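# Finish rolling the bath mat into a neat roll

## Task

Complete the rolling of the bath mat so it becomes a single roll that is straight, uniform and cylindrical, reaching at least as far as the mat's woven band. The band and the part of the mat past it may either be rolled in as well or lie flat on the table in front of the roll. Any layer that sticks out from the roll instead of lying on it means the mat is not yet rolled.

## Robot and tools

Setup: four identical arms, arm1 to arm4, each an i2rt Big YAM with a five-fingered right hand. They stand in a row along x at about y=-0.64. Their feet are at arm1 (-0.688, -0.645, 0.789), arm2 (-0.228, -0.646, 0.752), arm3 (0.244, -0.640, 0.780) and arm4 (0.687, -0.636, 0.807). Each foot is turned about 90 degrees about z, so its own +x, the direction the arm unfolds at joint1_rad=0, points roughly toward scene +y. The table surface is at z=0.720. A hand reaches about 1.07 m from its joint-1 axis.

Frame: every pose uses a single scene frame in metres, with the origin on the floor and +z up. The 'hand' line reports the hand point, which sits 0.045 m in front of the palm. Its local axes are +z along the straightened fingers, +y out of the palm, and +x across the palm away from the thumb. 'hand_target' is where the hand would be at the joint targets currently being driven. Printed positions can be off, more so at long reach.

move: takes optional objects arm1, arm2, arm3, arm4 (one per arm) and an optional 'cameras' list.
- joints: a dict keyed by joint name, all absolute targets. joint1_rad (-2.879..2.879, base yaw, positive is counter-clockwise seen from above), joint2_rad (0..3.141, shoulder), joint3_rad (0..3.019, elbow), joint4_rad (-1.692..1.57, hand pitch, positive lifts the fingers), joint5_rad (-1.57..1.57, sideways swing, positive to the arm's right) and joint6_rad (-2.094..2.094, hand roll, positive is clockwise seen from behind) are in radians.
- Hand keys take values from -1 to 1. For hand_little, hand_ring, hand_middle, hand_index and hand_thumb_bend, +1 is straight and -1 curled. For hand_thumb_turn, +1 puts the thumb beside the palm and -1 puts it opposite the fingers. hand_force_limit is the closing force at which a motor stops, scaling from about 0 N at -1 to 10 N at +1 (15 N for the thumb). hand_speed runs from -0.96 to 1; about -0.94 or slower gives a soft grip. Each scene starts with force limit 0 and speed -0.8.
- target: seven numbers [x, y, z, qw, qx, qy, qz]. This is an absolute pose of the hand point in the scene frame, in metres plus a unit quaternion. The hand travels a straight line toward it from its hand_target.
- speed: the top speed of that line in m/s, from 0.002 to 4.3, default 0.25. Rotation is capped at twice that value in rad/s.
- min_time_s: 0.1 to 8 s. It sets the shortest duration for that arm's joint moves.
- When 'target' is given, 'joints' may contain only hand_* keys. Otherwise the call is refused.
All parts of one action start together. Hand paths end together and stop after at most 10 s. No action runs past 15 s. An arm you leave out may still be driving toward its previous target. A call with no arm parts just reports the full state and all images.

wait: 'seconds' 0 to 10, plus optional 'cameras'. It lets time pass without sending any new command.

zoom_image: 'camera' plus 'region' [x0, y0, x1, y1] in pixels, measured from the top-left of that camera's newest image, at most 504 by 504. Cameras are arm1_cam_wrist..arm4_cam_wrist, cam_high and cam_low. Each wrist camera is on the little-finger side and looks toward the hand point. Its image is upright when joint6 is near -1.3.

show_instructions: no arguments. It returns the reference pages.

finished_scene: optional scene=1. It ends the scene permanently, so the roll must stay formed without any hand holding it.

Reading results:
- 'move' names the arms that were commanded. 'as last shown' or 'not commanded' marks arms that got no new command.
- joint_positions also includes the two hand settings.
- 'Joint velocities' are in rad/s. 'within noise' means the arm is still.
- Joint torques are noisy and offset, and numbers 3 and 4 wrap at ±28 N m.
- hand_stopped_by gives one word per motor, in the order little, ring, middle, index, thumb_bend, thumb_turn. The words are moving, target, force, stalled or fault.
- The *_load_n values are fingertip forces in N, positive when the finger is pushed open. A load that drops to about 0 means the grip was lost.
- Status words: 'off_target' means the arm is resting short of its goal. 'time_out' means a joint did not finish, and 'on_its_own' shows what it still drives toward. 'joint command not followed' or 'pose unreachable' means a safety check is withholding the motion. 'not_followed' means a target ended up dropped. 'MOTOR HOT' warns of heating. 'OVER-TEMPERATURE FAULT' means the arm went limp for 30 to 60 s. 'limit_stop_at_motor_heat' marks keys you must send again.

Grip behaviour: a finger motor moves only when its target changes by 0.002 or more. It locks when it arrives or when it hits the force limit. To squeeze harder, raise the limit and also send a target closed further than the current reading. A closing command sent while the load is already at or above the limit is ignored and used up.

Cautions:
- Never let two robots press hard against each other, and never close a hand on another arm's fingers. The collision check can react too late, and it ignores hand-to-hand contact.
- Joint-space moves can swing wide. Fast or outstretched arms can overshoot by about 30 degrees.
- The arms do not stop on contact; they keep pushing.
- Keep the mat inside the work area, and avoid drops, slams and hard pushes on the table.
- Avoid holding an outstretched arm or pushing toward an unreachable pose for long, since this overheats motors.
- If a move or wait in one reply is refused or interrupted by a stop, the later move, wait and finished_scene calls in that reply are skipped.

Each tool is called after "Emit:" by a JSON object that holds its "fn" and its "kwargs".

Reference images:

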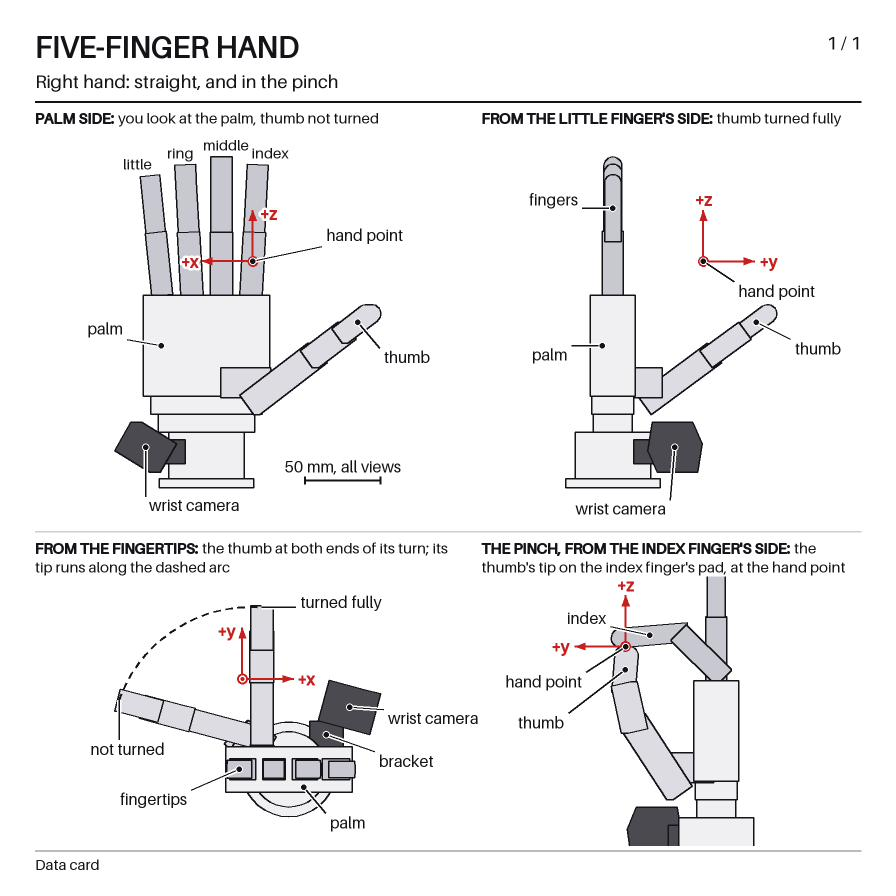

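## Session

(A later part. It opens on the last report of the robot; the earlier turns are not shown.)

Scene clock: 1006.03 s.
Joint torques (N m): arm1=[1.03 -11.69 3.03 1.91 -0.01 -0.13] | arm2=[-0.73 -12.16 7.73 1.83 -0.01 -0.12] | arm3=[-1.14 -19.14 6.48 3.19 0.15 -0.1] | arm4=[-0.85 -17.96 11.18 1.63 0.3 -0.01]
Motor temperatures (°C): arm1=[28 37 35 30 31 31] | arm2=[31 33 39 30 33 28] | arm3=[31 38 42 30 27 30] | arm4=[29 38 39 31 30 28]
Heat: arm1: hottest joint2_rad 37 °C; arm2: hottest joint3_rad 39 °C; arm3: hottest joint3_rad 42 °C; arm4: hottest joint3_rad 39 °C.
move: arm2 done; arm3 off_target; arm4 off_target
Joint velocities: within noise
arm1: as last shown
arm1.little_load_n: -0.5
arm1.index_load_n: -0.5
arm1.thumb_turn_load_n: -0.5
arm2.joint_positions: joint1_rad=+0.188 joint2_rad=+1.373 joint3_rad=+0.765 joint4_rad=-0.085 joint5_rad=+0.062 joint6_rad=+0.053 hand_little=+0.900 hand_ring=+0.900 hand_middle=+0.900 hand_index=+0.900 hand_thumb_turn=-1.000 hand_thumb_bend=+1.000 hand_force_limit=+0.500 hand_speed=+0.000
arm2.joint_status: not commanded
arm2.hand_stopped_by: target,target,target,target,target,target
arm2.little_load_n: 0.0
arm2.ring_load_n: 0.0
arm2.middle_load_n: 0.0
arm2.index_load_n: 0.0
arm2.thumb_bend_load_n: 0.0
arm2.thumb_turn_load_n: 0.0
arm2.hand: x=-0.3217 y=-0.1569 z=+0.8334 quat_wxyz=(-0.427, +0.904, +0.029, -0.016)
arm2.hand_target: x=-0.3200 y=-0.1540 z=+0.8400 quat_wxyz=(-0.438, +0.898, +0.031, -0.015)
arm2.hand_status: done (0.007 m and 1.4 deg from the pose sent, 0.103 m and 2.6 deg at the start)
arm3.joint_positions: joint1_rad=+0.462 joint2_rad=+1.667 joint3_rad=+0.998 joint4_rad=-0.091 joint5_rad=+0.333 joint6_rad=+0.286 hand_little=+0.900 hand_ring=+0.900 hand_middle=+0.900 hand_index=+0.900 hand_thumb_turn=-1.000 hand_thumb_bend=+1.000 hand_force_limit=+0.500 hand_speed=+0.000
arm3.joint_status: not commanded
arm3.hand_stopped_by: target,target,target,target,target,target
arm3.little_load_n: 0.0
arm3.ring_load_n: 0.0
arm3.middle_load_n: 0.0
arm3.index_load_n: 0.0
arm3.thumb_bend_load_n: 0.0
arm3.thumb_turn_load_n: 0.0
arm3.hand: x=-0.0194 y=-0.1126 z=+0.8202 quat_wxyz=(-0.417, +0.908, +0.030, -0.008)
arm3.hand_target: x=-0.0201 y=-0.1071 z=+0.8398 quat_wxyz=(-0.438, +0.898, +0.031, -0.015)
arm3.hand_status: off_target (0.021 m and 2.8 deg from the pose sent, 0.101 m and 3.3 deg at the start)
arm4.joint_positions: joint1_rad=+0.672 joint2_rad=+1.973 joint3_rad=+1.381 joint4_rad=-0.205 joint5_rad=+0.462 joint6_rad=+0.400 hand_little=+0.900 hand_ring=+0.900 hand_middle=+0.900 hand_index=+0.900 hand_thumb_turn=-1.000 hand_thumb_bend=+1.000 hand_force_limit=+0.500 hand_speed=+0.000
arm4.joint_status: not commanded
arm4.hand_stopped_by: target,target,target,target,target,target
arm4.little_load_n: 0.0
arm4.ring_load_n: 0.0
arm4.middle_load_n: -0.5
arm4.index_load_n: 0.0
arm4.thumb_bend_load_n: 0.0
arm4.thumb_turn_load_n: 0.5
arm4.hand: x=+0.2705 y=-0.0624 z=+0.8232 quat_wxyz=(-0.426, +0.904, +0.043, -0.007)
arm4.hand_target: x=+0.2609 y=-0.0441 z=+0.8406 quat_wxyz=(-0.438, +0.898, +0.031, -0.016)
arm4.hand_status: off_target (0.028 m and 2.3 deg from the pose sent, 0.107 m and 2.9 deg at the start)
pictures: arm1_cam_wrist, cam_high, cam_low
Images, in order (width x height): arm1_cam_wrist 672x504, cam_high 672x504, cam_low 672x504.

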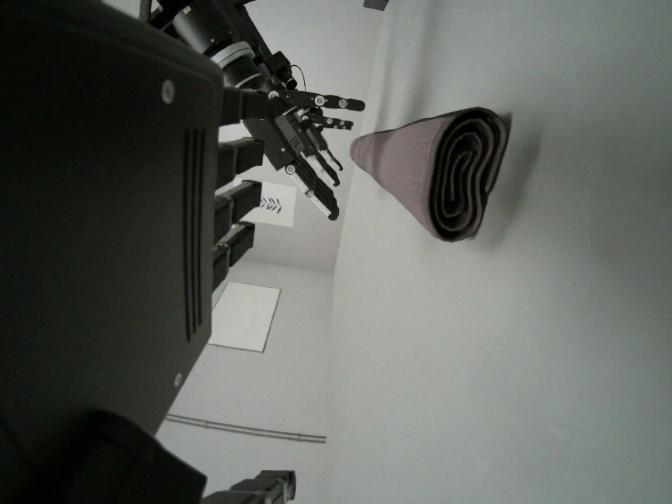

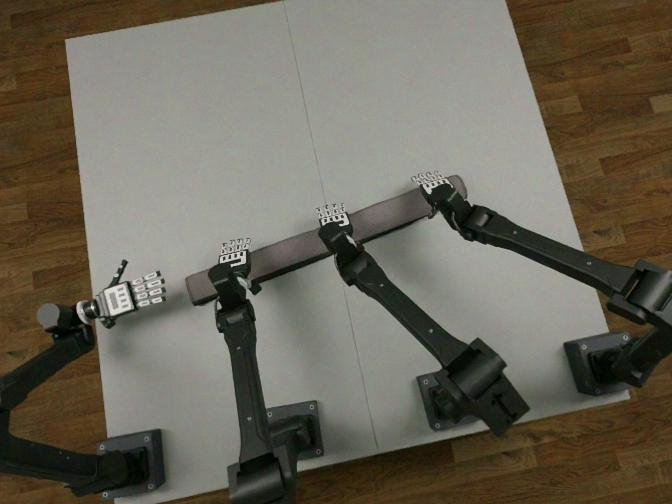

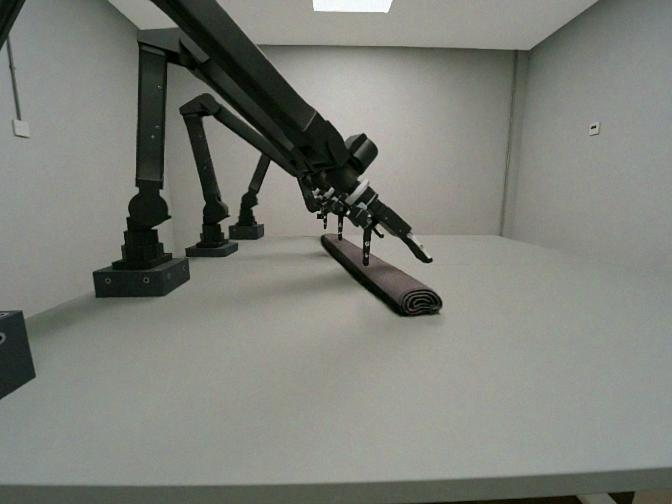

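Emit:
{"fn": "move", "kwargs": {"arm2": {"target":[-0.32,-0.168,0.743,0.4381,-0.8983,-0.0314,0.0153],"speed":0.08}, "arm3": {"target":[-0.02,-0.121,0.735,0.4381,-0.8983,-0.0314,0.0153],"speed":0.08}, "arm4": {"target":[0.26,-0.056,0.742,0.4381,-0.8983,-0.0314,0.0153],"speed":0.08}}}

Emit:
{"fn": "move", "kwargs": {"arm2": {"target":[-0.32,-0.164,0.743,0.4381,-0.8983,-0.0314,0.0153],"speed":0.03,"joints":{"hand_little":0.42,"hand_ring":0.42,"hand_middle":0.42,"hand_index":0.42,"hand_thumb_bend":0.8,"hand_speed":-0.8}}, "arm3": {"target":[-0.02,-0.117,0.735,0.4381,-0.8983,-0.0314,0.0153],"speed":0.03,"joints":{"hand_little":0.42,"hand_ring":0.42,"hand_middle":0.42,"hand_index":0.42,"hand_thumb_bend":0.8,"hand_speed":-0.8}}, "arm4": {"target":[0.26,-0.052,0.742,0.4381,-0.8983,-0.0314,0.0153],"speed":0.03,"joints":{"hand_little":0.42,"hand_ring":0.42,"hand_middle":0.42,"hand_index":0.42,"hand_thumb_bend":0.8,"hand_speed":-0.8}}}}

Emit:
{"fn": "move", "kwargs": {"arm2": {"joints":{"hand_little":0.2,"hand_ring":0.2,"hand_middle":0.2,"hand_index":0.2,"hand_thumb_bend":0.6}}, "arm3": {"joints":{"hand_little":0.2,"hand_ring":0.2,"hand_middle":0.2,"hand_index":0.2,"hand_thumb_bend":0.6}}, "arm4": {"joints":{"hand_little":0.2,"hand_ring":0.2,"hand_middle":0.2,"hand_index":0.2,"hand_thumb_bend":0.6}}, "cameras": ["cam_high","cam_low","arm1_cam_wrist"]}}

Emit:
{"fn": "zoom_image", "kwargs": {"camera": "arm1_cam_wrist", "region": [330, 70, 530, 250]}}

Emit:
{"fn": "zoom_image", "kwargs": {"camera": "cam_low", "region": [300, 200, 480, 340]}}

Scene clock: 1008.67 s.
Joint torques (N m): arm1=[2.2 -12.16 2.92 1.94 0.01 -0.04] | arm2=[-0.56 -9.05 5.65 1.69 0.19 -0.04] | arm3=[0.21 -15.09 5.12 3.15 0.29 -0.01] | arm4=[-0.21 -17.67 5.74 2.88 0.31 -0.01]
Motor temperatures (°C): arm1=[28 37 35 30 31 31] | arm2=[31 33 39 30 33 28] | arm3=[31 38 41 30 27 30] | arm4=[29 38 39 31 30 28]
Heat: arm1: hottest joint2_rad 37 °C; arm2: hottest joint3_rad 39 °C; arm3: hottest joint3_rad 41 °C; arm4: hottest joint3_rad 39 °C.
move: arm2 done; arm3 done; arm4 off_target
Joint velocities: within noise
arm1.joint_positions: joint1_rad=+0.160 joint2_rad=+1.969 joint3_rad=+0.709 joint4_rad=+1.215 joint5_rad=+1.520 joint6_rad=+0.035 hand_little=+1.000 hand_ring=+1.000 hand_middle=+1.000 hand_index=+1.000 hand_thumb_turn=+1.000 hand_thumb_bend=+1.000 hand_force_limit=+0.500 hand_speed=+0.000
arm1.joint_status: not commanded
arm1.hand_stopped_by: target,target,target,target,target,target
arm1.little_load_n: 0.0
arm1.ring_load_n: 0.0
arm1.middle_load_n: 0.0
arm1.index_load_n: 0.0
arm1.thumb_bend_load_n: 0.0
arm1.thumb_turn_load_n: 0.0
arm1.hand: x=-0.5545 y=-0.1625 z=+0.8138 quat_wxyz=(-0.539, +0.545, -0.452, +0.456)
arm1.hand_target: x=-0.5550 y=-0.1649 z=+0.8151 quat_wxyz=(-0.542, +0.542, -0.455, +0.454)
arm1.hand_status: not commanded
arm2.joint_positions: joint1_rad=+0.188 joint2_rad=+1.546 joint3_rad=+0.627 joint4_rad=+0.253 joint5_rad=+0.062 joint6_rad=+0.052 hand_little=+0.900 hand_ring=+0.900 hand_middle=+0.900 hand_index=+0.900 hand_thumb_turn=-1.000 hand_thumb_bend=+1.000 hand_force_limit=+0.500 hand_speed=+0.000
arm2.joint_status: not commanded
arm2.hand_stopped_by: target,target,target,target,target,target
arm2.little_load_n: 0.0
arm2.ring_load_n: 0.0
arm2.middle_load_n: 0.0
arm2.index_load_n: 0.0
arm2.thumb_bend_load_n: 0.0
arm2.thumb_turn_load_n: 0.0
arm2.hand: x=-0.3205 y=-0.1659 z=+0.7485 quat_wxyz=(-0.439, +0.898, +0.029, -0.017)
arm2.hand_target: x=-0.3199 y=-0.1681 z=+0.7431 quat_wxyz=(-0.438, +0.898, +0.031, -0.015)
arm2.hand_status: done (0.006 m and 0.4 deg from the pose sent, 0.091 m and 1.5 deg at the start)
arm3.joint_positions: joint1_rad=+0.462 joint2_rad=+1.809 joint3_rad=+0.889 joint4_rad=+0.208 joint5_rad=+0.339 joint6_rad=+0.286 hand_little=+0.900 hand_ring=+0.900 hand_middle=+0.900 hand_index=+0.900 hand_thumb_turn=-1.000 hand_thumb_bend=+1.000 hand_force_limit=+0.500 hand_speed=+0.000
arm3.joint_status: not commanded
arm3.hand_stopped_by: target,target,target,target,target,target
arm3.little_load_n: 0.5
arm3.ring_load_n: -0.5
arm3.middle_load_n: 0.0
arm3.index_load_n: 0.0
arm3.thumb_bend_load_n: 0.0
arm3.thumb_turn_load_n: 0.0
arm3.hand: x=-0.0153 y=-0.1178 z=+0.7428 quat_wxyz=(-0.438, +0.899, +0.024, -0.015)
arm3.hand_target: x=-0.0200 y=-0.1212 z=+0.7352 quat_wxyz=(-0.438, +0.898, +0.031, -0.015)
arm3.hand_status: done (0.010 m and 0.8 deg from the pose sent, 0.086 m and 2.8 deg at the start)
arm4.joint_positions: joint1_rad=+0.676 joint2_rad=+2.101 joint3_rad=+1.367 joint4_rad=-0.023 joint5_rad=+0.472 joint6_rad=+0.413 hand_little=+0.900 hand_ring=+0.900 hand_middle=+0.900 hand_index=+0.900 hand_thumb_turn=-1.000 hand_thumb_bend=+1.000 hand_force_limit=+0.500 hand_speed=+0.000
arm4.joint_status: not commanded
arm4.hand_stopped_by: target,target,target,target,target,target
arm4.little_load_n: 0.0
arm4.ring_load_n: 0.0
arm4.middle_load_n: 0.0
arm4.index_load_n: 0.0
arm4.thumb_bend_load_n: 0.0
arm4.thumb_turn_load_n: 0.0
arm4.hand: x=+0.2601 y=-0.0509 z=+0.7582 quat_wxyz=(-0.442, +0.896, +0.031, -0.017)
arm4.hand_target: x=+0.2603 y=-0.0561 z=+0.7424 quat_wxyz=(-0.438, +0.898, +0.031, -0.015)
arm4.hand_status: off_target (0.017 m and 0.6 deg from the pose sent, 0.082 m and 2.3 deg at the start)
pictures: none

Scene clock: 1010.03 s.
Joint torques (N m): arm1=[1.73 -11.69 2.99 2.15 0.03 -0.06] | arm2=[-1.03 -9.41 6.89 0.8 0.06 0] | arm3=[-0.26 -14.56 5.86 2.29 0.17 0.21] | arm4=[-0.5 -17.38 6.57 1.85 0.02 -0.01]
Motor temperatures (°C): arm1=[28 37 35 30 31 31] | arm2=[31 33 39 30 33 28] | arm3=[31 38 41 30 27 30] | arm4=[29 38 39 31 30 28]
Heat: arm1: hottest joint2_rad 37 °C; arm2: hottest joint3_rad 39 °C; arm3: hottest joint3_rad 41 °C; arm4: hottest joint3_rad 39 °C.
move: arm2 done; arm3 off_target; arm4 off_target
Joint velocities: within noise
arm1: as last shown
arm2.joint_positions: joint1_rad=+0.188 joint2_rad=+1.546 joint3_rad=+0.627 joint4_rad=+0.275 joint5_rad=+0.062 joint6_rad=+0.045 hand_little=+0.420 hand_ring=+0.421 hand_middle=+0.420 hand_index=+0.420 hand_thumb_turn=-1.000 hand_thumb_bend=+0.801 hand_force_limit=+0.500 hand_speed=-0.800
arm2.joint_status: all done
arm2.hand_stopped_by: target,target,target,target,target,target
arm2.little_load_n: 1.5
arm2.ring_load_n: 1.5
arm2.middle_load_n: 2.0
arm2.index_load_n: 0.0
arm2.thumb_bend_load_n: 1.0
arm2.thumb_turn_load_n: 0.5
arm2.hand: x=-0.3206 y=-0.1616 z=+0.7520 quat_wxyz=(-0.449, +0.893, +0.031, -0.016)
arm2.hand_target: x=-0.3199 y=-0.1642 z=+0.7431 quat_wxyz=(-0.438, +0.898, +0.031, -0.015)
arm2.hand_status: done (0.009 m and 1.4 deg from the pose sent, 0.006 m and 0.4 deg at the start)
arm3.joint_positions: joint1_rad=+0.462 joint2_rad=+1.810 joint3_rad=+0.889 joint4_rad=+0.227 joint5_rad=+0.339 joint6_rad=+0.262 hand_little=+0.421 hand_ring=+0.420 hand_middle=+0.420 hand_index=+0.420 hand_thumb_turn=-1.000 hand_thumb_bend=+0.803 hand_force_limit=+0.500 hand_speed=-0.800
arm3.joint_status: all done
arm3.hand_stopped_by: target,target,target,target,target,target
arm3.little_load_n: 3.5
arm3.ring_load_n: 1.0
arm3.middle_load_n: 1.0
arm3.index_load_n: 0.0
arm3.thumb_bend_load_n: 3.0
arm3.thumb_turn_load_n: -0.5
arm3.hand: x=-0.0158 y=-0.1146 z=+0.7454 quat_wxyz=(-0.445, +0.895, +0.033, -0.014)
arm3.hand_target: x=-0.0199 y=-0.1173 z=+0.7352 quat_wxyz=(-0.438, +0.898, +0.032, -0.015)
arm3.hand_status: off_target (0.011 m and 1.0 deg from the pose sent, 0.009 m and 0.8 deg at the start)
arm4.joint_positions: joint1_rad=+0.677 joint2_rad=+2.101 joint3_rad=+1.367 joint4_rad=-0.003 joint5_rad=+0.476 joint6_rad=+0.412 hand_little=+0.420 hand_ring=+0.420 hand_middle=+0.421 hand_index=+0.420 hand_thumb_turn=-1.000 hand_thumb_bend=+0.802 hand_force_limit=+0.500 hand_speed=-0.800
arm4.joint_status: all done
arm4.hand_stopped_by: target,target,target,target,target,target
arm4.little_load_n: 1.5
arm4.ring_load_n: 0.0
arm4.middle_load_n: 4.0
arm4.index_load_n: 0.0
arm4.thumb_bend_load_n: 2.0
arm4.thumb_turn_load_n: 0.0
arm4.hand: x=+0.2574 y=-0.0478 z=+0.7616 quat_wxyz=(-0.450, +0.892, +0.029, -0.021)
arm4.hand_target: x=+0.2602 y=-0.0523 z=+0.7425 quat_wxyz=(-0.438, +0.898, +0.031, -0.015)
arm4.hand_status: off_target (0.020 m and 1.7 deg from the pose sent, 0.016 m and 0.5 deg at the start)
pictures: none

Scene clock: 1011.23 s.
Joint torques (N m): arm1=[0.85 -10.99 3.15 1.96 -0.03 -0.05] | arm2=[-0.44 -8.94 6.5 0.81 0.09 0.07] | arm3=[-0.26 -14.56 5.85 1.92 0.27 0.25] | arm4=[-0.26 -17.32 6.48 1.29 -0.05 0.01]
Motor temperatures (°C): arm1=[28 37 35 30 31 31] | arm2=[31 33 39 30 33 28] | arm3=[31 38 41 30 27 30] | arm4=[29 38 39 31 30 28]
Heat: arm1: hottest joint2_rad 37 °C; arm2: hottest joint3_rad 39 °C; arm3: hottest joint3_rad 41 °C; arm4: hottest joint3_rad 39 °C.
move: arm2 done; arm3 done; arm4 done
Joint velocities: within noise
arm1: as last shown
arm1.index_load_n: -0.5
arm2.joint_positions: joint1_rad=+0.188 joint2_rad=+1.546 joint3_rad=+0.629 joint4_rad=+0.280 joint5_rad=+0.062 joint6_rad=+0.038 hand_little=+0.201 hand_ring=+0.201 hand_middle=+0.201 hand_index=+0.200 hand_thumb_turn=-1.000 hand_thumb_bend=+0.606 hand_force_limit=+0.500 hand_speed=-0.800
arm2.joint_status: all done
arm2.hand_stopped_by: target,target,target,target,target,target
arm2.little_load_n: 4.5
arm2.ring_load_n: 1.5
arm2.middle_load_n: 3.0
arm2.index_load_n: 1.0
arm2.thumb_bend_load_n: 7.0
arm2.thumb_turn_load_n: 1.5
arm2.hand: x=-0.3206 y=-0.1597 z=+0.7535 quat_wxyz=(-0.452, +0.891, +0.034, -0.015)
arm2.hand_target: x=-0.3199 y=-0.1642 z=+0.7431 quat_wxyz=(-0.438, +0.898, +0.031, -0.015)
arm2.hand_status: not commanded
arm3.joint_positions: joint1_rad=+0.462 joint2_rad=+1.810 joint3_rad=+0.889 joint4_rad=+0.236 joint5_rad=+0.337 joint6_rad=+0.257 hand_little=+0.202 hand_ring=+0.200 hand_middle=+0.201 hand_index=+0.200 hand_thumb_turn=-1.000 hand_thumb_bend=+0.604 hand_force_limit=+0.500 hand_speed=-0.800
arm3.joint_status: all done
arm3.hand_stopped_by: force,target,target,target,target,target
arm3.little_load_n: 6.5
arm3.ring_load_n: 0.0
arm3.middle_load_n: 3.5
arm3.index_load_n: 0.0
arm3.thumb_bend_load_n: 5.5
arm3.thumb_turn_load_n: 0.0
arm3.hand: x=-0.0168 y=-0.1132 z=+0.7468 quat_wxyz=(-0.449, +0.893, +0.035, -0.015)
arm3.hand_target: x=-0.0199 y=-0.1173 z=+0.7352 quat_wxyz=(-0.438, +0.898, +0.032, -0.015)
arm3.hand_status: not commanded
arm4.joint_positions: joint1_rad=+0.676 joint2_rad=+2.100 joint3_rad=+1.367 joint4_rad=+0.004 joint5_rad=+0.477 joint6_rad=+0.410 hand_little=+0.201 hand_ring=+0.201 hand_middle=+0.201 hand_index=+0.200 hand_thumb_turn=-1.000 hand_thumb_bend=+0.607 hand_force_limit=+0.500 hand_speed=-0.800
arm4.joint_status: all done
arm4.hand_stopped_by: target,target,target,target,target,target
arm4.little_load_n: 3.0
arm4.ring_load_n: 2.0
arm4.middle_load_n: 4.5
arm4.index_load_n: 0.0
arm4.thumb_bend_load_n: 8.5
arm4.thumb_turn_load_n: 1.5
arm4.hand: x=+0.2571 y=-0.0461 z=+0.7636 quat_wxyz=(-0.453, +0.891, +0.028, -0.022)
arm4.hand_target: x=+0.2601 y=-0.0523 z=+0.7426 quat_wxyz=(-0.438, +0.898, +0.031, -0.015)
arm4.hand_status: not commanded
pictures: arm1_cam_wrist, cam_high, cam_low
Images, in order (width x height): arm1_cam_wrist 672x504, cam_high 672x504, cam_low 672x504.

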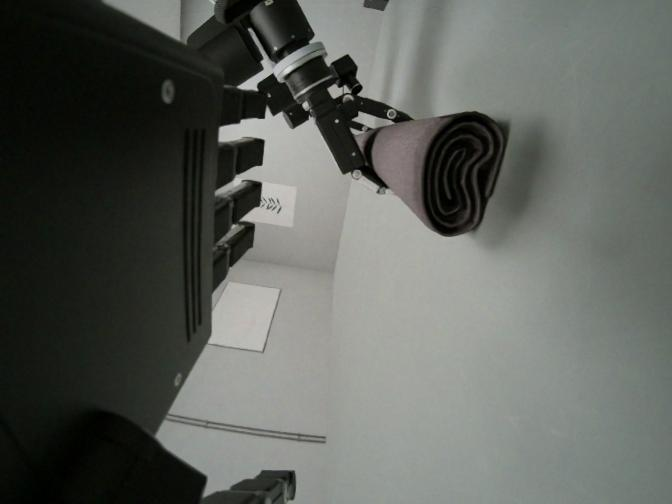

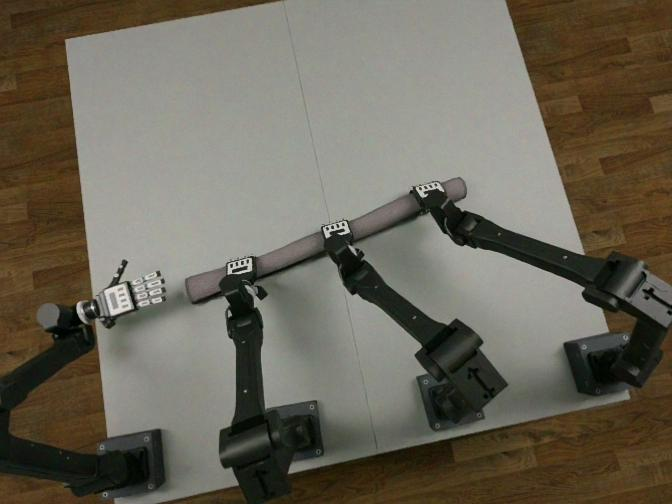

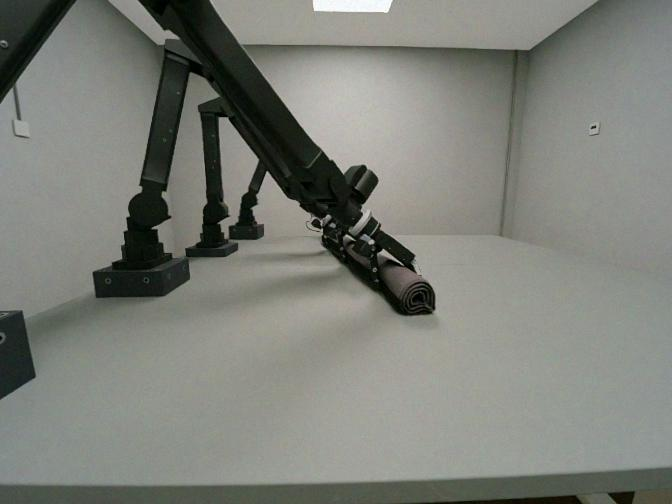

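Scaled by 2.520 from the camera's image (finer frame: 960x720).

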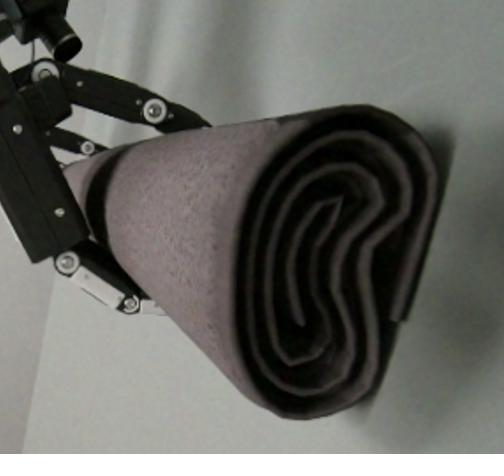

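Scaled by 2.800 from the camera's image (finer frame: 960x720).

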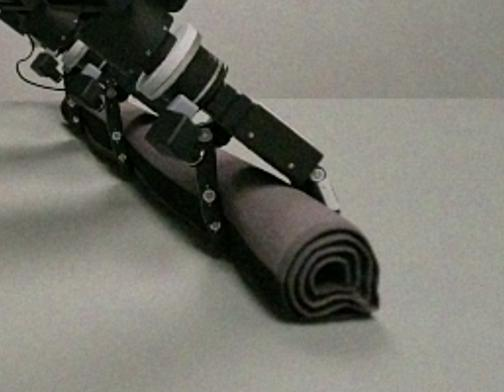

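Emit:
{"fn": "move", "kwargs": {"arm2": {"joints":{"hand_little":0.45,"hand_ring":0.45,"hand_middle":0.45,"hand_index":0.45,"hand_thumb_bend":0.82,"hand_speed":-0.85}}, "arm3": {"joints":{"hand_little":0.45,"hand_ring":0.45,"hand_middle":0.45,"hand_index":0.45,"hand_thumb_bend":0.82,"hand_speed":-0.85}}, "arm4": {"joints":{"hand_little":0.45,"hand_ring":0.45,"hand_middle":0.45,"hand_index":0.45,"hand_thumb_bend":0.82,"hand_speed":-0.85}}}}

Emit:
{"fn": "move", "kwargs": {"arm2": {"joints":{"hand_little":0.75,"hand_ring":0.75,"hand_middle":0.75,"hand_index":0.75,"hand_thumb_bend":1.0,"hand_speed":-0.8}}, "arm3": {"joints":{"hand_little":0.75,"hand_ring":0.75,"hand_middle":0.75,"hand_index":0.75,"hand_thumb_bend":1.0,"hand_speed":-0.8}}, "arm4": {"joints":{"hand_little":0.75,"hand_ring":0.75,"hand_middle":0.75,"hand_index":0.75,"hand_thumb_bend":1.0,"hand_speed":-0.8}}}}

Emit:
{"fn": "move", "kwargs": {"arm2": {"target":[-0.32,-0.151,0.84,0.4381,-0.8983,-0.0314,0.0153],"speed":0.12,"joints":{"hand_little":0.9,"hand_ring":0.9,"hand_middle":0.9,"hand_index":0.9,"hand_speed":0}}, "arm3": {"target":[-0.02,-0.104,0.84,0.4381,-0.8983,-0.0314,0.0153],"speed":0.12,"joints":{"hand_little":0.9,"hand_ring":0.9,"hand_middle":0.9,"hand_index":0.9,"hand_speed":0}}, "arm4": {"target":[0.26,-0.037,0.84,0.4381,-0.8983,-0.0314,0.0153],"speed":0.12,"joints":{"hand_little":0.9,"hand_ring":0.9,"hand_middle":0.9,"hand_index":0.9,"hand_speed":0}}}}

Emit:
{"fn": "move", "kwargs": {"arm2": {"target":[-0.22,-0.139,0.84,0.4381,-0.8983,-0.0314,0.0153],"speed":0.2}, "arm3": {"target":[0.08,-0.085,0.84,0.4381,-0.8983,-0.0314,0.0153],"speed":0.2}, "arm4": {"target":[0.385,-0.021,0.84,0.4381,-0.8983,-0.0314,0.0153],"speed":0.2}, "cameras": ["cam_high","cam_low","arm1_cam_wrist"]}}

Emit:
{"fn": "zoom_image", "kwargs": {"camera": "arm1_cam_wrist", "region": [330, 70, 530, 250]}}

Emit:
{"fn": "zoom_image", "kwargs": {"camera": "cam_low", "region": [370, 240, 480, 340]}}

Emit:
{"fn": "zoom_image", "kwargs": {"camera": "cam_high", "region": [180, 160, 480, 310]}}

Scene clock: 1013.57 s.
Joint torques (N m): arm1=[1.96 -11.4 3.18 2.09 0 -0.05] | arm2=[-0.26 -8.47 6.3 0.91 0.14 0.07] | arm3=[-0.21 -14.8 5.83 1.92 0.16 0.24] | arm4=[-0.38 -17.03 6.38 1.54 0.09 0.01]
Motor temperatures (°C): arm1=[28 37 35 30 31 31] | arm2=[31 33 39 30 33 28] | arm3=[31 38 41 30 27 30] | arm4=[29 38 39 30 30 28]
Heat: arm1: hottest joint2_rad 37 °C; arm2: hottest joint3_rad 39 °C; arm3: hottest joint3_rad 41 °C; arm4: hottest joint3_rad 39 °C.
move: arm2 done; arm3 done; arm4 done
Joint velocities: within noise
arm1: as last shown
arm1.little_load_n: -0.5
arm1.ring_load_n: -0.5
arm1.index_load_n: 0.0
arm1.thumb_turn_load_n: -0.5
arm2.joint_positions: joint1_rad=+0.188 joint2_rad=+1.547 joint3_rad=+0.629 joint4_rad=+0.276 joint5_rad=+0.061 joint6_rad=+0.038 hand_little=+0.450 hand_ring=+0.450 hand_middle=+0.450 hand_index=+0.450 hand_thumb_turn=-1.000 hand_thumb_bend=+0.820 hand_force_limit=+0.500 hand_speed=-0.850
arm2.joint_status: all done
arm2.hand_stopped_by: target,target,target,target,target,target
arm2.little_load_n: 0.5
arm2.ring_load_n: 0.0
arm2.middle_load_n: 0.0
arm2.index_load_n: 0.0
arm2.thumb_bend_load_n: 0.0
arm2.thumb_turn_load_n: 0.0
arm2.hand: x=-0.3205 y=-0.1605 z=+0.7525 quat_wxyz=(-0.450, +0.892, +0.034, -0.015)
arm2.hand_target: x=-0.3200 y=-0.1642 z=+0.7432 quat_wxyz=(-0.438, +0.898, +0.031, -0.015)
arm2.hand_status: not commanded
arm3.joint_positions: joint1_rad=+0.462 joint2_rad=+1.812 joint3_rad=+0.889 joint4_rad=+0.236 joint5_rad=+0.339 joint6_rad=+0.259 hand_little=+0.450 hand_ring=+0.450 hand_middle=+0.450 hand_index=+0.450 hand_thumb_turn=-1.000 hand_thumb_bend=+0.820 hand_force_limit=+0.500 hand_speed=-0.850
arm3.joint_status: all done
arm3.hand_stopped_by: target,target,target,target,target,target
arm3.little_load_n: 0.5
arm3.ring_load_n: 0.5
arm3.middle_load_n: 0.5
arm3.index_load_n: 0.0
arm3.thumb_bend_load_n: 0.0
arm3.thumb_turn_load_n: -0.5
arm3.hand: x=-0.0162 y=-0.1133 z=+0.7456 quat_wxyz=(-0.448, +0.893, +0.034, -0.014)
arm3.hand_target: x=-0.0199 y=-0.1174 z=+0.7351 quat_wxyz=(-0.438, +0.898, +0.032, -0.015)
arm3.hand_status: not commanded
arm4.joint_positions: joint1_rad=+0.678 joint2_rad=+2.101 joint3_rad=+1.367 joint4_rad=+0.003 joint5_rad=+0.474 joint6_rad=+0.410 hand_little=+0.450 hand_ring=+0.450 hand_middle=+0.450 hand_index=+0.450 hand_thumb_turn=-1.000 hand_thumb_bend=+0.820 hand_force_limit=+0.500 hand_speed=-0.850
arm4.joint_status: all done
arm4.hand_stopped_by: target,target,target,target,target,target
arm4.little_load_n: 0.0
arm4.ring_load_n: 0.0
arm4.middle_load_n: 0.0
arm4.index_load_n: 0.0
arm4.thumb_bend_load_n: 0.0
arm4.thumb_turn_load_n: 0.0
arm4.hand: x=+0.2556 y=-0.0475 z=+0.7628 quat_wxyz=(-0.452, +0.891, +0.030, -0.023)
arm4.hand_target: x=+0.2602 y=-0.0524 z=+0.7423 quat_wxyz=(-0.438, +0.898, +0.031, -0.015)
arm4.hand_status: not commanded
pictures: none

Scene clock: 1014.67 s.
Joint torques (N m): arm1=[1.08 -10.7 3.23 1.84 -0.01 -0.03] | arm2=[-0.91 -9.76 6.35 0.94 0.12 0.01] | arm3=[-0.26 -15.15 5.81 1.89 0.17 0.18] | arm4=[-0.32 -17.44 6.41 1.51 0.13 -0.03]
Motor temperatures (°C): arm1=[28 37 35 30 31 31] | arm2=[31 33 38 30 33 28] | arm3=[31 38 41 30 27 30] | arm4=[29 38 39 30 30 28]
Heat: arm1: hottest joint2_rad 37 °C; arm2: hottest joint3_rad 38 °C; arm3: hottest joint3_rad 41 °C; arm4: hottest joint3_rad 39 °C.
move: arm2 done; arm3 done; arm4 done
Joint velocities: within noise
arm1: as last shown
arm1.little_load_n: 0.0
arm1.ring_load_n: 0.0
arm2.joint_positions: joint1_rad=+0.188 joint2_rad=+1.554 joint3_rad=+0.629 joint4_rad=+0.273 joint5_rad=+0.061 joint6_rad=+0.040 hand_little=+0.750 hand_ring=+0.750 hand_middle=+0.750 hand_index=+0.750 hand_thumb_turn=-1.000 hand_thumb_bend=+0.999 hand_force_limit=+0.500 hand_speed=-0.800
arm2.joint_status: all done
arm2.hand_stopped_by: target,target,target,target,target,target
arm2.little_load_n: 0.0
arm2.ring_load_n: 0.0
arm2.middle_load_n: 0.0
arm2.index_load_n: 0.0
arm2.thumb_bend_load_n: -1.0
arm2.thumb_turn_load_n: 0.0
arm2.hand: x=-0.3204 y=-0.1620 z=+0.7488 quat_wxyz=(-0.446, +0.894, +0.034, -0.015)
arm2.hand_target: x=-0.3200 y=-0.1643 z=+0.7430 quat_wxyz=(-0.438, +0.898, +0.031, -0.015)
arm2.hand_status: not commanded
arm3.joint_positions: joint1_rad=+0.462 joint2_rad=+1.816 joint3_rad=+0.889 joint4_rad=+0.236 joint5_rad=+0.339 joint6_rad=+0.265 hand_little=+0.750 hand_ring=+0.750 hand_middle=+0.750 hand_index=+0.750 hand_thumb_turn=-1.000 hand_thumb_bend=+0.999 hand_force_limit=+0.500 hand_speed=-0.800
arm3.joint_status: all done
arm3.hand_stopped_by: target,target,target,target,target,target
arm3.little_load_n: 0.0
arm3.ring_load_n: 0.0
arm3.middle_load_n: 0.0
arm3.index_load_n: 0.0
arm3.thumb_bend_load_n: -0.5
arm3.thumb_turn_load_n: 0.0
arm3.hand: x=-0.0163 y=-0.1139 z=+0.7431 quat_wxyz=(-0.446, +0.894, +0.032, -0.015)
arm3.hand_target: x=-0.0199 y=-0.1174 z=+0.7350 quat_wxyz=(-0.438, +0.898, +0.032, -0.015)
arm3.hand_status: not commanded
arm4.joint_positions: joint1_rad=+0.678 joint2_rad=+2.106 joint3_rad=+1.367 joint4_rad=+0.003 joint5_rad=+0.472 joint6_rad=+0.412 hand_little=+0.750 hand_ring=+0.750 hand_middle=+0.750 hand_index=+0.750 hand_thumb_turn=-1.000 hand_thumb_bend=+1.000 hand_force_limit=+0.500 hand_speed=-0.800
arm4.joint_status: all done
arm4.hand_stopped_by: target,target,target,target,target,target
arm4.little_load_n: 0.0
arm4.ring_load_n: 0.0
arm4.middle_load_n: 0.0
arm4.index_load_n: 0.0
arm4.thumb_bend_load_n: -0.5
arm4.thumb_turn_load_n: 0.0
arm4.hand: x=+0.2558 y=-0.0483 z=+0.7593 quat_wxyz=(-0.450, +0.892, +0.030, -0.023)
arm4.hand_target: x=+0.2601 y=-0.0524 z=+0.7426 quat_wxyz=(-0.438, +0.898, +0.031, -0.016)
arm4.hand_status: not commanded
pictures: none

Scene clock: 1016.37 s.
Joint torques (N m): arm1=[1.38 -12.34 3.15 2.33 0 0.01] | arm2=[-1.73 -11.16 11.73 1.07 0.01 0.03] | arm3=[-1.38 -17.61 10.17 1.76 0.15 0.06] | arm4=[-0.91 -20.19 10.58 1.33 0.11 -0.18]
Motor temperatures (°C): arm1=[28 37 35 30 31 31] | arm2=[31 33 39 30 33 28] | arm3=[31 38 41 30 27 30] | arm4=[29 38 40 30 30 28]
Heat: arm1: hottest joint2_rad 37 °C; arm2: hottest joint3_rad 39 °C; arm3: hottest joint3_rad 41 °C; arm4: hottest joint3_rad 40 °C.
move: arm2 off_target; arm3 off_target; arm4 off_target
Joint velocities: within noise
arm1: as last shown
arm1.ring_load_n: -0.5
arm2.joint_positions: joint1_rad=+0.188 joint2_rad=+1.376 joint3_rad=+0.726 joint4_rad=-0.063 joint5_rad=+0.060 joint6_rad=+0.041 hand_little=+0.900 hand_ring=+0.900 hand_middle=+0.900 hand_index=+0.900 hand_thumb_turn=-1.000 hand_thumb_bend=+0.999 hand_force_limit=+0.500 hand_speed=+0.000
arm2.joint_status: all done
arm2.hand_stopped_by: target,target,target,target,target,target
arm2.little_load_n: 0.0
arm2.ring_load_n: 0.0
arm2.middle_load_n: 0.0
arm2.index_load_n: 0.0
arm2.thumb_bend_load_n: 0.0
arm2.thumb_turn_load_n: 0.0
arm2.hand: x=-0.3194 y=-0.1697 z=+0.8168 quat_wxyz=(-0.418, +0.908, +0.035, -0.013)
arm2.hand_target: x=-0.3198 y=-0.1519 z=+0.8404 quat_wxyz=(-0.438, +0.898, +0.031, -0.015)
arm2.hand_status: off_target (0.030 m and 2.6 deg from the pose sent, 0.092 m and 1.0 deg at the start)
arm3.joint_positions: joint1_rad=+0.462 joint2_rad=+1.658 joint3_rad=+0.947 joint4_rad=-0.057 joint5_rad=+0.330 joint6_rad=+0.267 hand_little=+0.900 hand_ring=+0.900 hand_middle=+0.900 hand_index=+0.900 hand_thumb_turn=-1.000 hand_thumb_bend=+1.000 hand_force_limit=+0.500 hand_speed=+0.000
arm3.joint_status: all done
arm3.hand_stopped_by: target,target,target,target,target,target
arm3.little_load_n: 0.0
arm3.ring_load_n: -0.5
arm3.middle_load_n: 0.0
arm3.index_load_n: 0.0
arm3.thumb_bend_load_n: 0.0
arm3.thumb_turn_load_n: 0.0
arm3.hand: x=-0.0114 y=-0.1267 z=+0.8069 quat_wxyz=(-0.414, +0.909, +0.040, -0.004)
arm3.hand_target: x=-0.0193 y=-0.1054 z=+0.8405 quat_wxyz=(-0.438, +0.898, +0.031, -0.015)
arm3.hand_status: off_target (0.041 m and 3.5 deg from the pose sent, 0.097 m and 1.0 deg at the start)
arm4.joint_positions: joint1_rad=+0.667 joint2_rad=+2.008 joint3_rad=+1.402 joint4_rad=-0.209 joint5_rad=+0.462 joint6_rad=+0.413 hand_little=+0.900 hand_ring=+0.900 hand_middle=+0.900 hand_index=+0.900 hand_thumb_turn=-1.000 hand_thumb_bend=+1.000 hand_force_limit=+0.500 hand_speed=+0.000
arm4.joint_status: all done
arm4.hand_stopped_by: target,target,target,target,target,target
arm4.little_load_n: 0.0
arm4.ring_load_n: 0.0
arm4.middle_load_n: 0.0
arm4.index_load_n: 0.0
arm4.thumb_bend_load_n: 0.0
arm4.thumb_turn_load_n: 0.5
arm4.hand: x=+0.2700 y=-0.0568 z=+0.8088 quat_wxyz=(-0.419, +0.907, +0.037, -0.003)
arm4.hand_target: x=+0.2611 y=-0.0382 z=+0.8404 quat_wxyz=(-0.438, +0.898, +0.031, -0.015)
arm4.hand_status: off_target (0.038 m and 2.8 deg from the pose sent, 0.082 m and 1.7 deg at the start)
pictures: none

Scene clock: 1017.83 s.
Joint torques (N m): arm1=[1.85 -11.46 3.02 2.22 -0.01 -0.04] | arm2=[-0.62 -8.7 12.11 1.11 -0.12 -0.09] | arm3=[-1.55 -18.14 6.5 3.28 0.07 -0.09] | arm4=[-0.32 -19.49 6.19 2.71 0.03 -0.18]
Motor temperatures (°C): arm1=[28 37 35 30 31 31] | arm2=[31 33 39 30 33 28] | arm3=[31 38 41 30 27 30] | arm4=[29 38 39 30 30 28]
Heat: arm1: hottest joint2_rad 37 °C; arm2: hottest joint3_rad 39 °C; arm3: hottest joint3_rad 41 °C; arm4: hottest joint3_rad 39 °C.
move: arm2 off_target; arm3 off_target; arm4 off_target
Joint velocities: within noise
arm1: as last shown
arm1.ring_load_n: 0.0
arm1.middle_load_n: -0.5
arm1.index_load_n: -0.5
arm2.joint_positions: joint1_rad=-0.069 joint2_rad=+1.389 joint3_rad=+0.753 joint4_rad=-0.071 joint5_rad=-0.141 joint6_rad=-0.107 hand_little=+0.900 hand_ring=+0.900 hand_middle=+0.900 hand_index=+0.900 hand_thumb_turn=-1.000 hand_thumb_bend=+0.999 hand_force_limit=+0.500 hand_speed=+0.000
arm2.joint_status: not commanded
arm2.hand_stopped_by: target,target,target,target,target,target
arm2.little_load_n: 0.0
arm2.ring_load_n: 0.0
arm2.middle_load_n: 0.0
arm2.index_load_n: 0.0
arm2.thumb_bend_load_n: 0.0
arm2.thumb_turn_load_n: 0.5
arm2.hand: x=-0.2243 y=-0.1571 z=+0.8233 quat_wxyz=(-0.424, +0.905, +0.027, -0.019)
arm2.hand_target: x=-0.2200 y=-0.1399 z=+0.8404 quat_wxyz=(-0.438, +0.898, +0.031, -0.015)
arm2.hand_status: off_target (0.025 m and 2.0 deg from the pose sent, 0.107 m and 2.6 deg at the start)
arm3.joint_positions: joint1_rad=+0.249 joint2_rad=+1.625 joint3_rad=+0.941 joint4_rad=-0.040 joint5_rad=+0.166 joint6_rad=+0.144 hand_little=+0.900 hand_ring=+0.900 hand_middle=+0.900 hand_index=+0.900 hand_thumb_turn=-1.000 hand_thumb_bend=+1.000 hand_force_limit=+0.500 hand_speed=+0.000
arm3.joint_status: not commanded
arm3.hand_stopped_by: target,target,target,target,target,target
arm3.little_load_n: 0.0
arm3.ring_load_n: 0.0
arm3.middle_load_n: 0.0
arm3.index_load_n: 0.0
arm3.thumb_bend_load_n: 0.0
arm3.thumb_turn_load_n: 0.0
arm3.hand: x=+0.0775 y=-0.0916 z=+0.8214 quat_wxyz=(-0.416, +0.909, +0.029, -0.013)
arm3.hand_target: x=+0.0800 y=-0.0851 z=+0.8399 quat_wxyz=(-0.438, +0.898, +0.031, -0.015)
arm3.hand_status: off_target (0.020 m and 2.8 deg from the pose sent, 0.106 m and 3.5 deg at the start)
arm4.joint_positions: joint1_rad=+0.465 joint2_rad=+1.904 joint3_rad=+1.264 joint4_rad=-0.103 joint5_rad=+0.320 joint6_rad=+0.275 hand_little=+0.900 hand_ring=+0.900 hand_middle=+0.900 hand_index=+0.900 hand_thumb_turn=-1.000 hand_thumb_bend=+1.000 hand_force_limit=+0.500 hand_speed=+0.000
arm4.joint_status: not commanded
arm4.hand_stopped_by: target,target,target,target,target,target
arm4.little_load_n: 0.0
arm4.ring_load_n: 0.0
arm4.middle_load_n: 0.0
arm4.index_load_n: 0.0
arm4.thumb_bend_load_n: 0.0
arm4.thumb_turn_load_n: 0.0
arm4.hand: x=+0.3881 y=-0.0209 z=+0.8259 quat_wxyz=(-0.425, +0.905, +0.028, -0.009)
arm4.hand_target: x=+0.3850 y=-0.0210 z=+0.8399 quat_wxyz=(-0.438, +0.898, +0.031, -0.015)
arm4.hand_status: off_target (0.014 m and 1.9 deg from the pose sent, 0.124 m and 2.8 deg at the start)
pictures: arm1_cam_wrist, cam_high, cam_low
Images, in order (width x height): arm1_cam_wrist 672x504, cam_high 672x504, cam_low 672x504.

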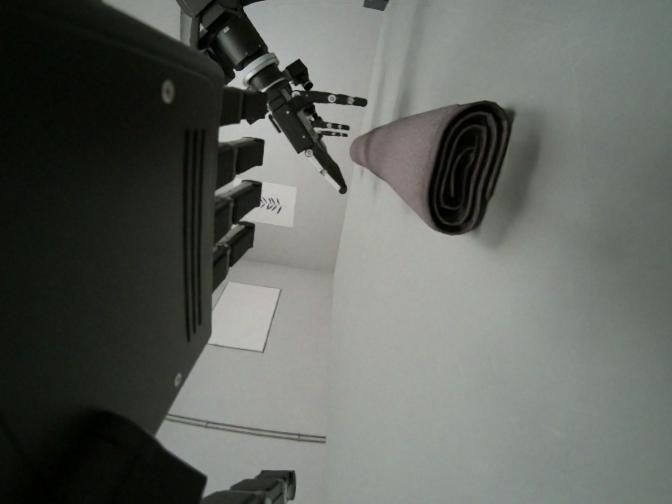

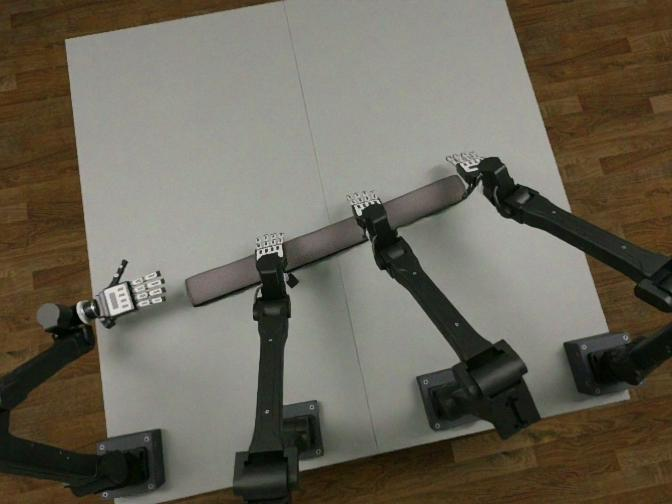

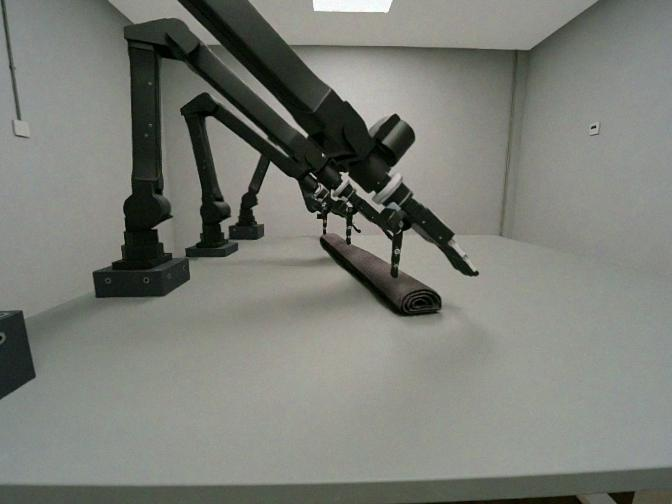

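Scaled by 2.520 from the camera's image (finer frame: 960x720).

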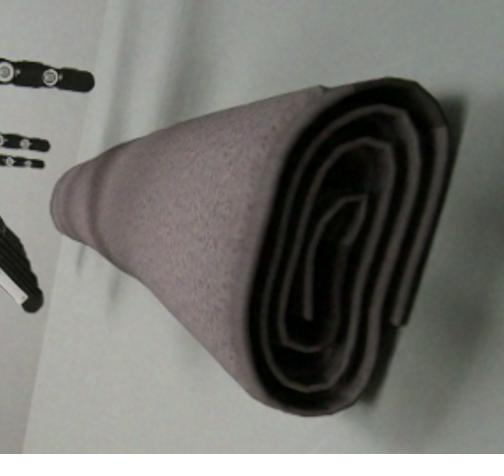

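Scaled by 4.582 from the camera's image (finer frame: 960x720).

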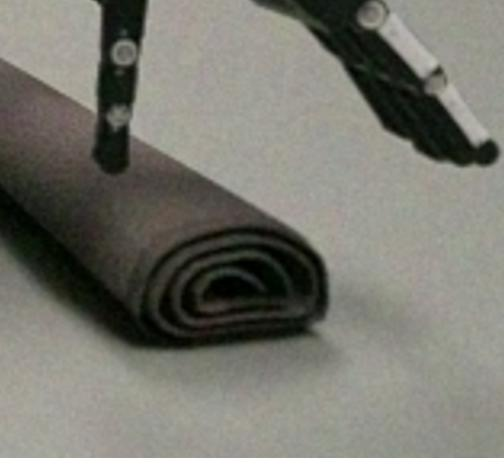

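Scaled by 1.680 from the camera's image (finer frame: 960x720).

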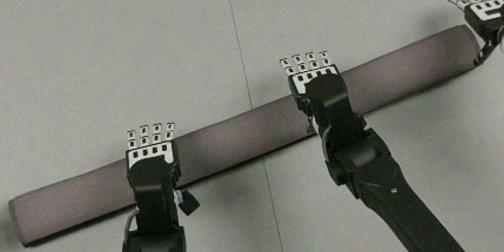

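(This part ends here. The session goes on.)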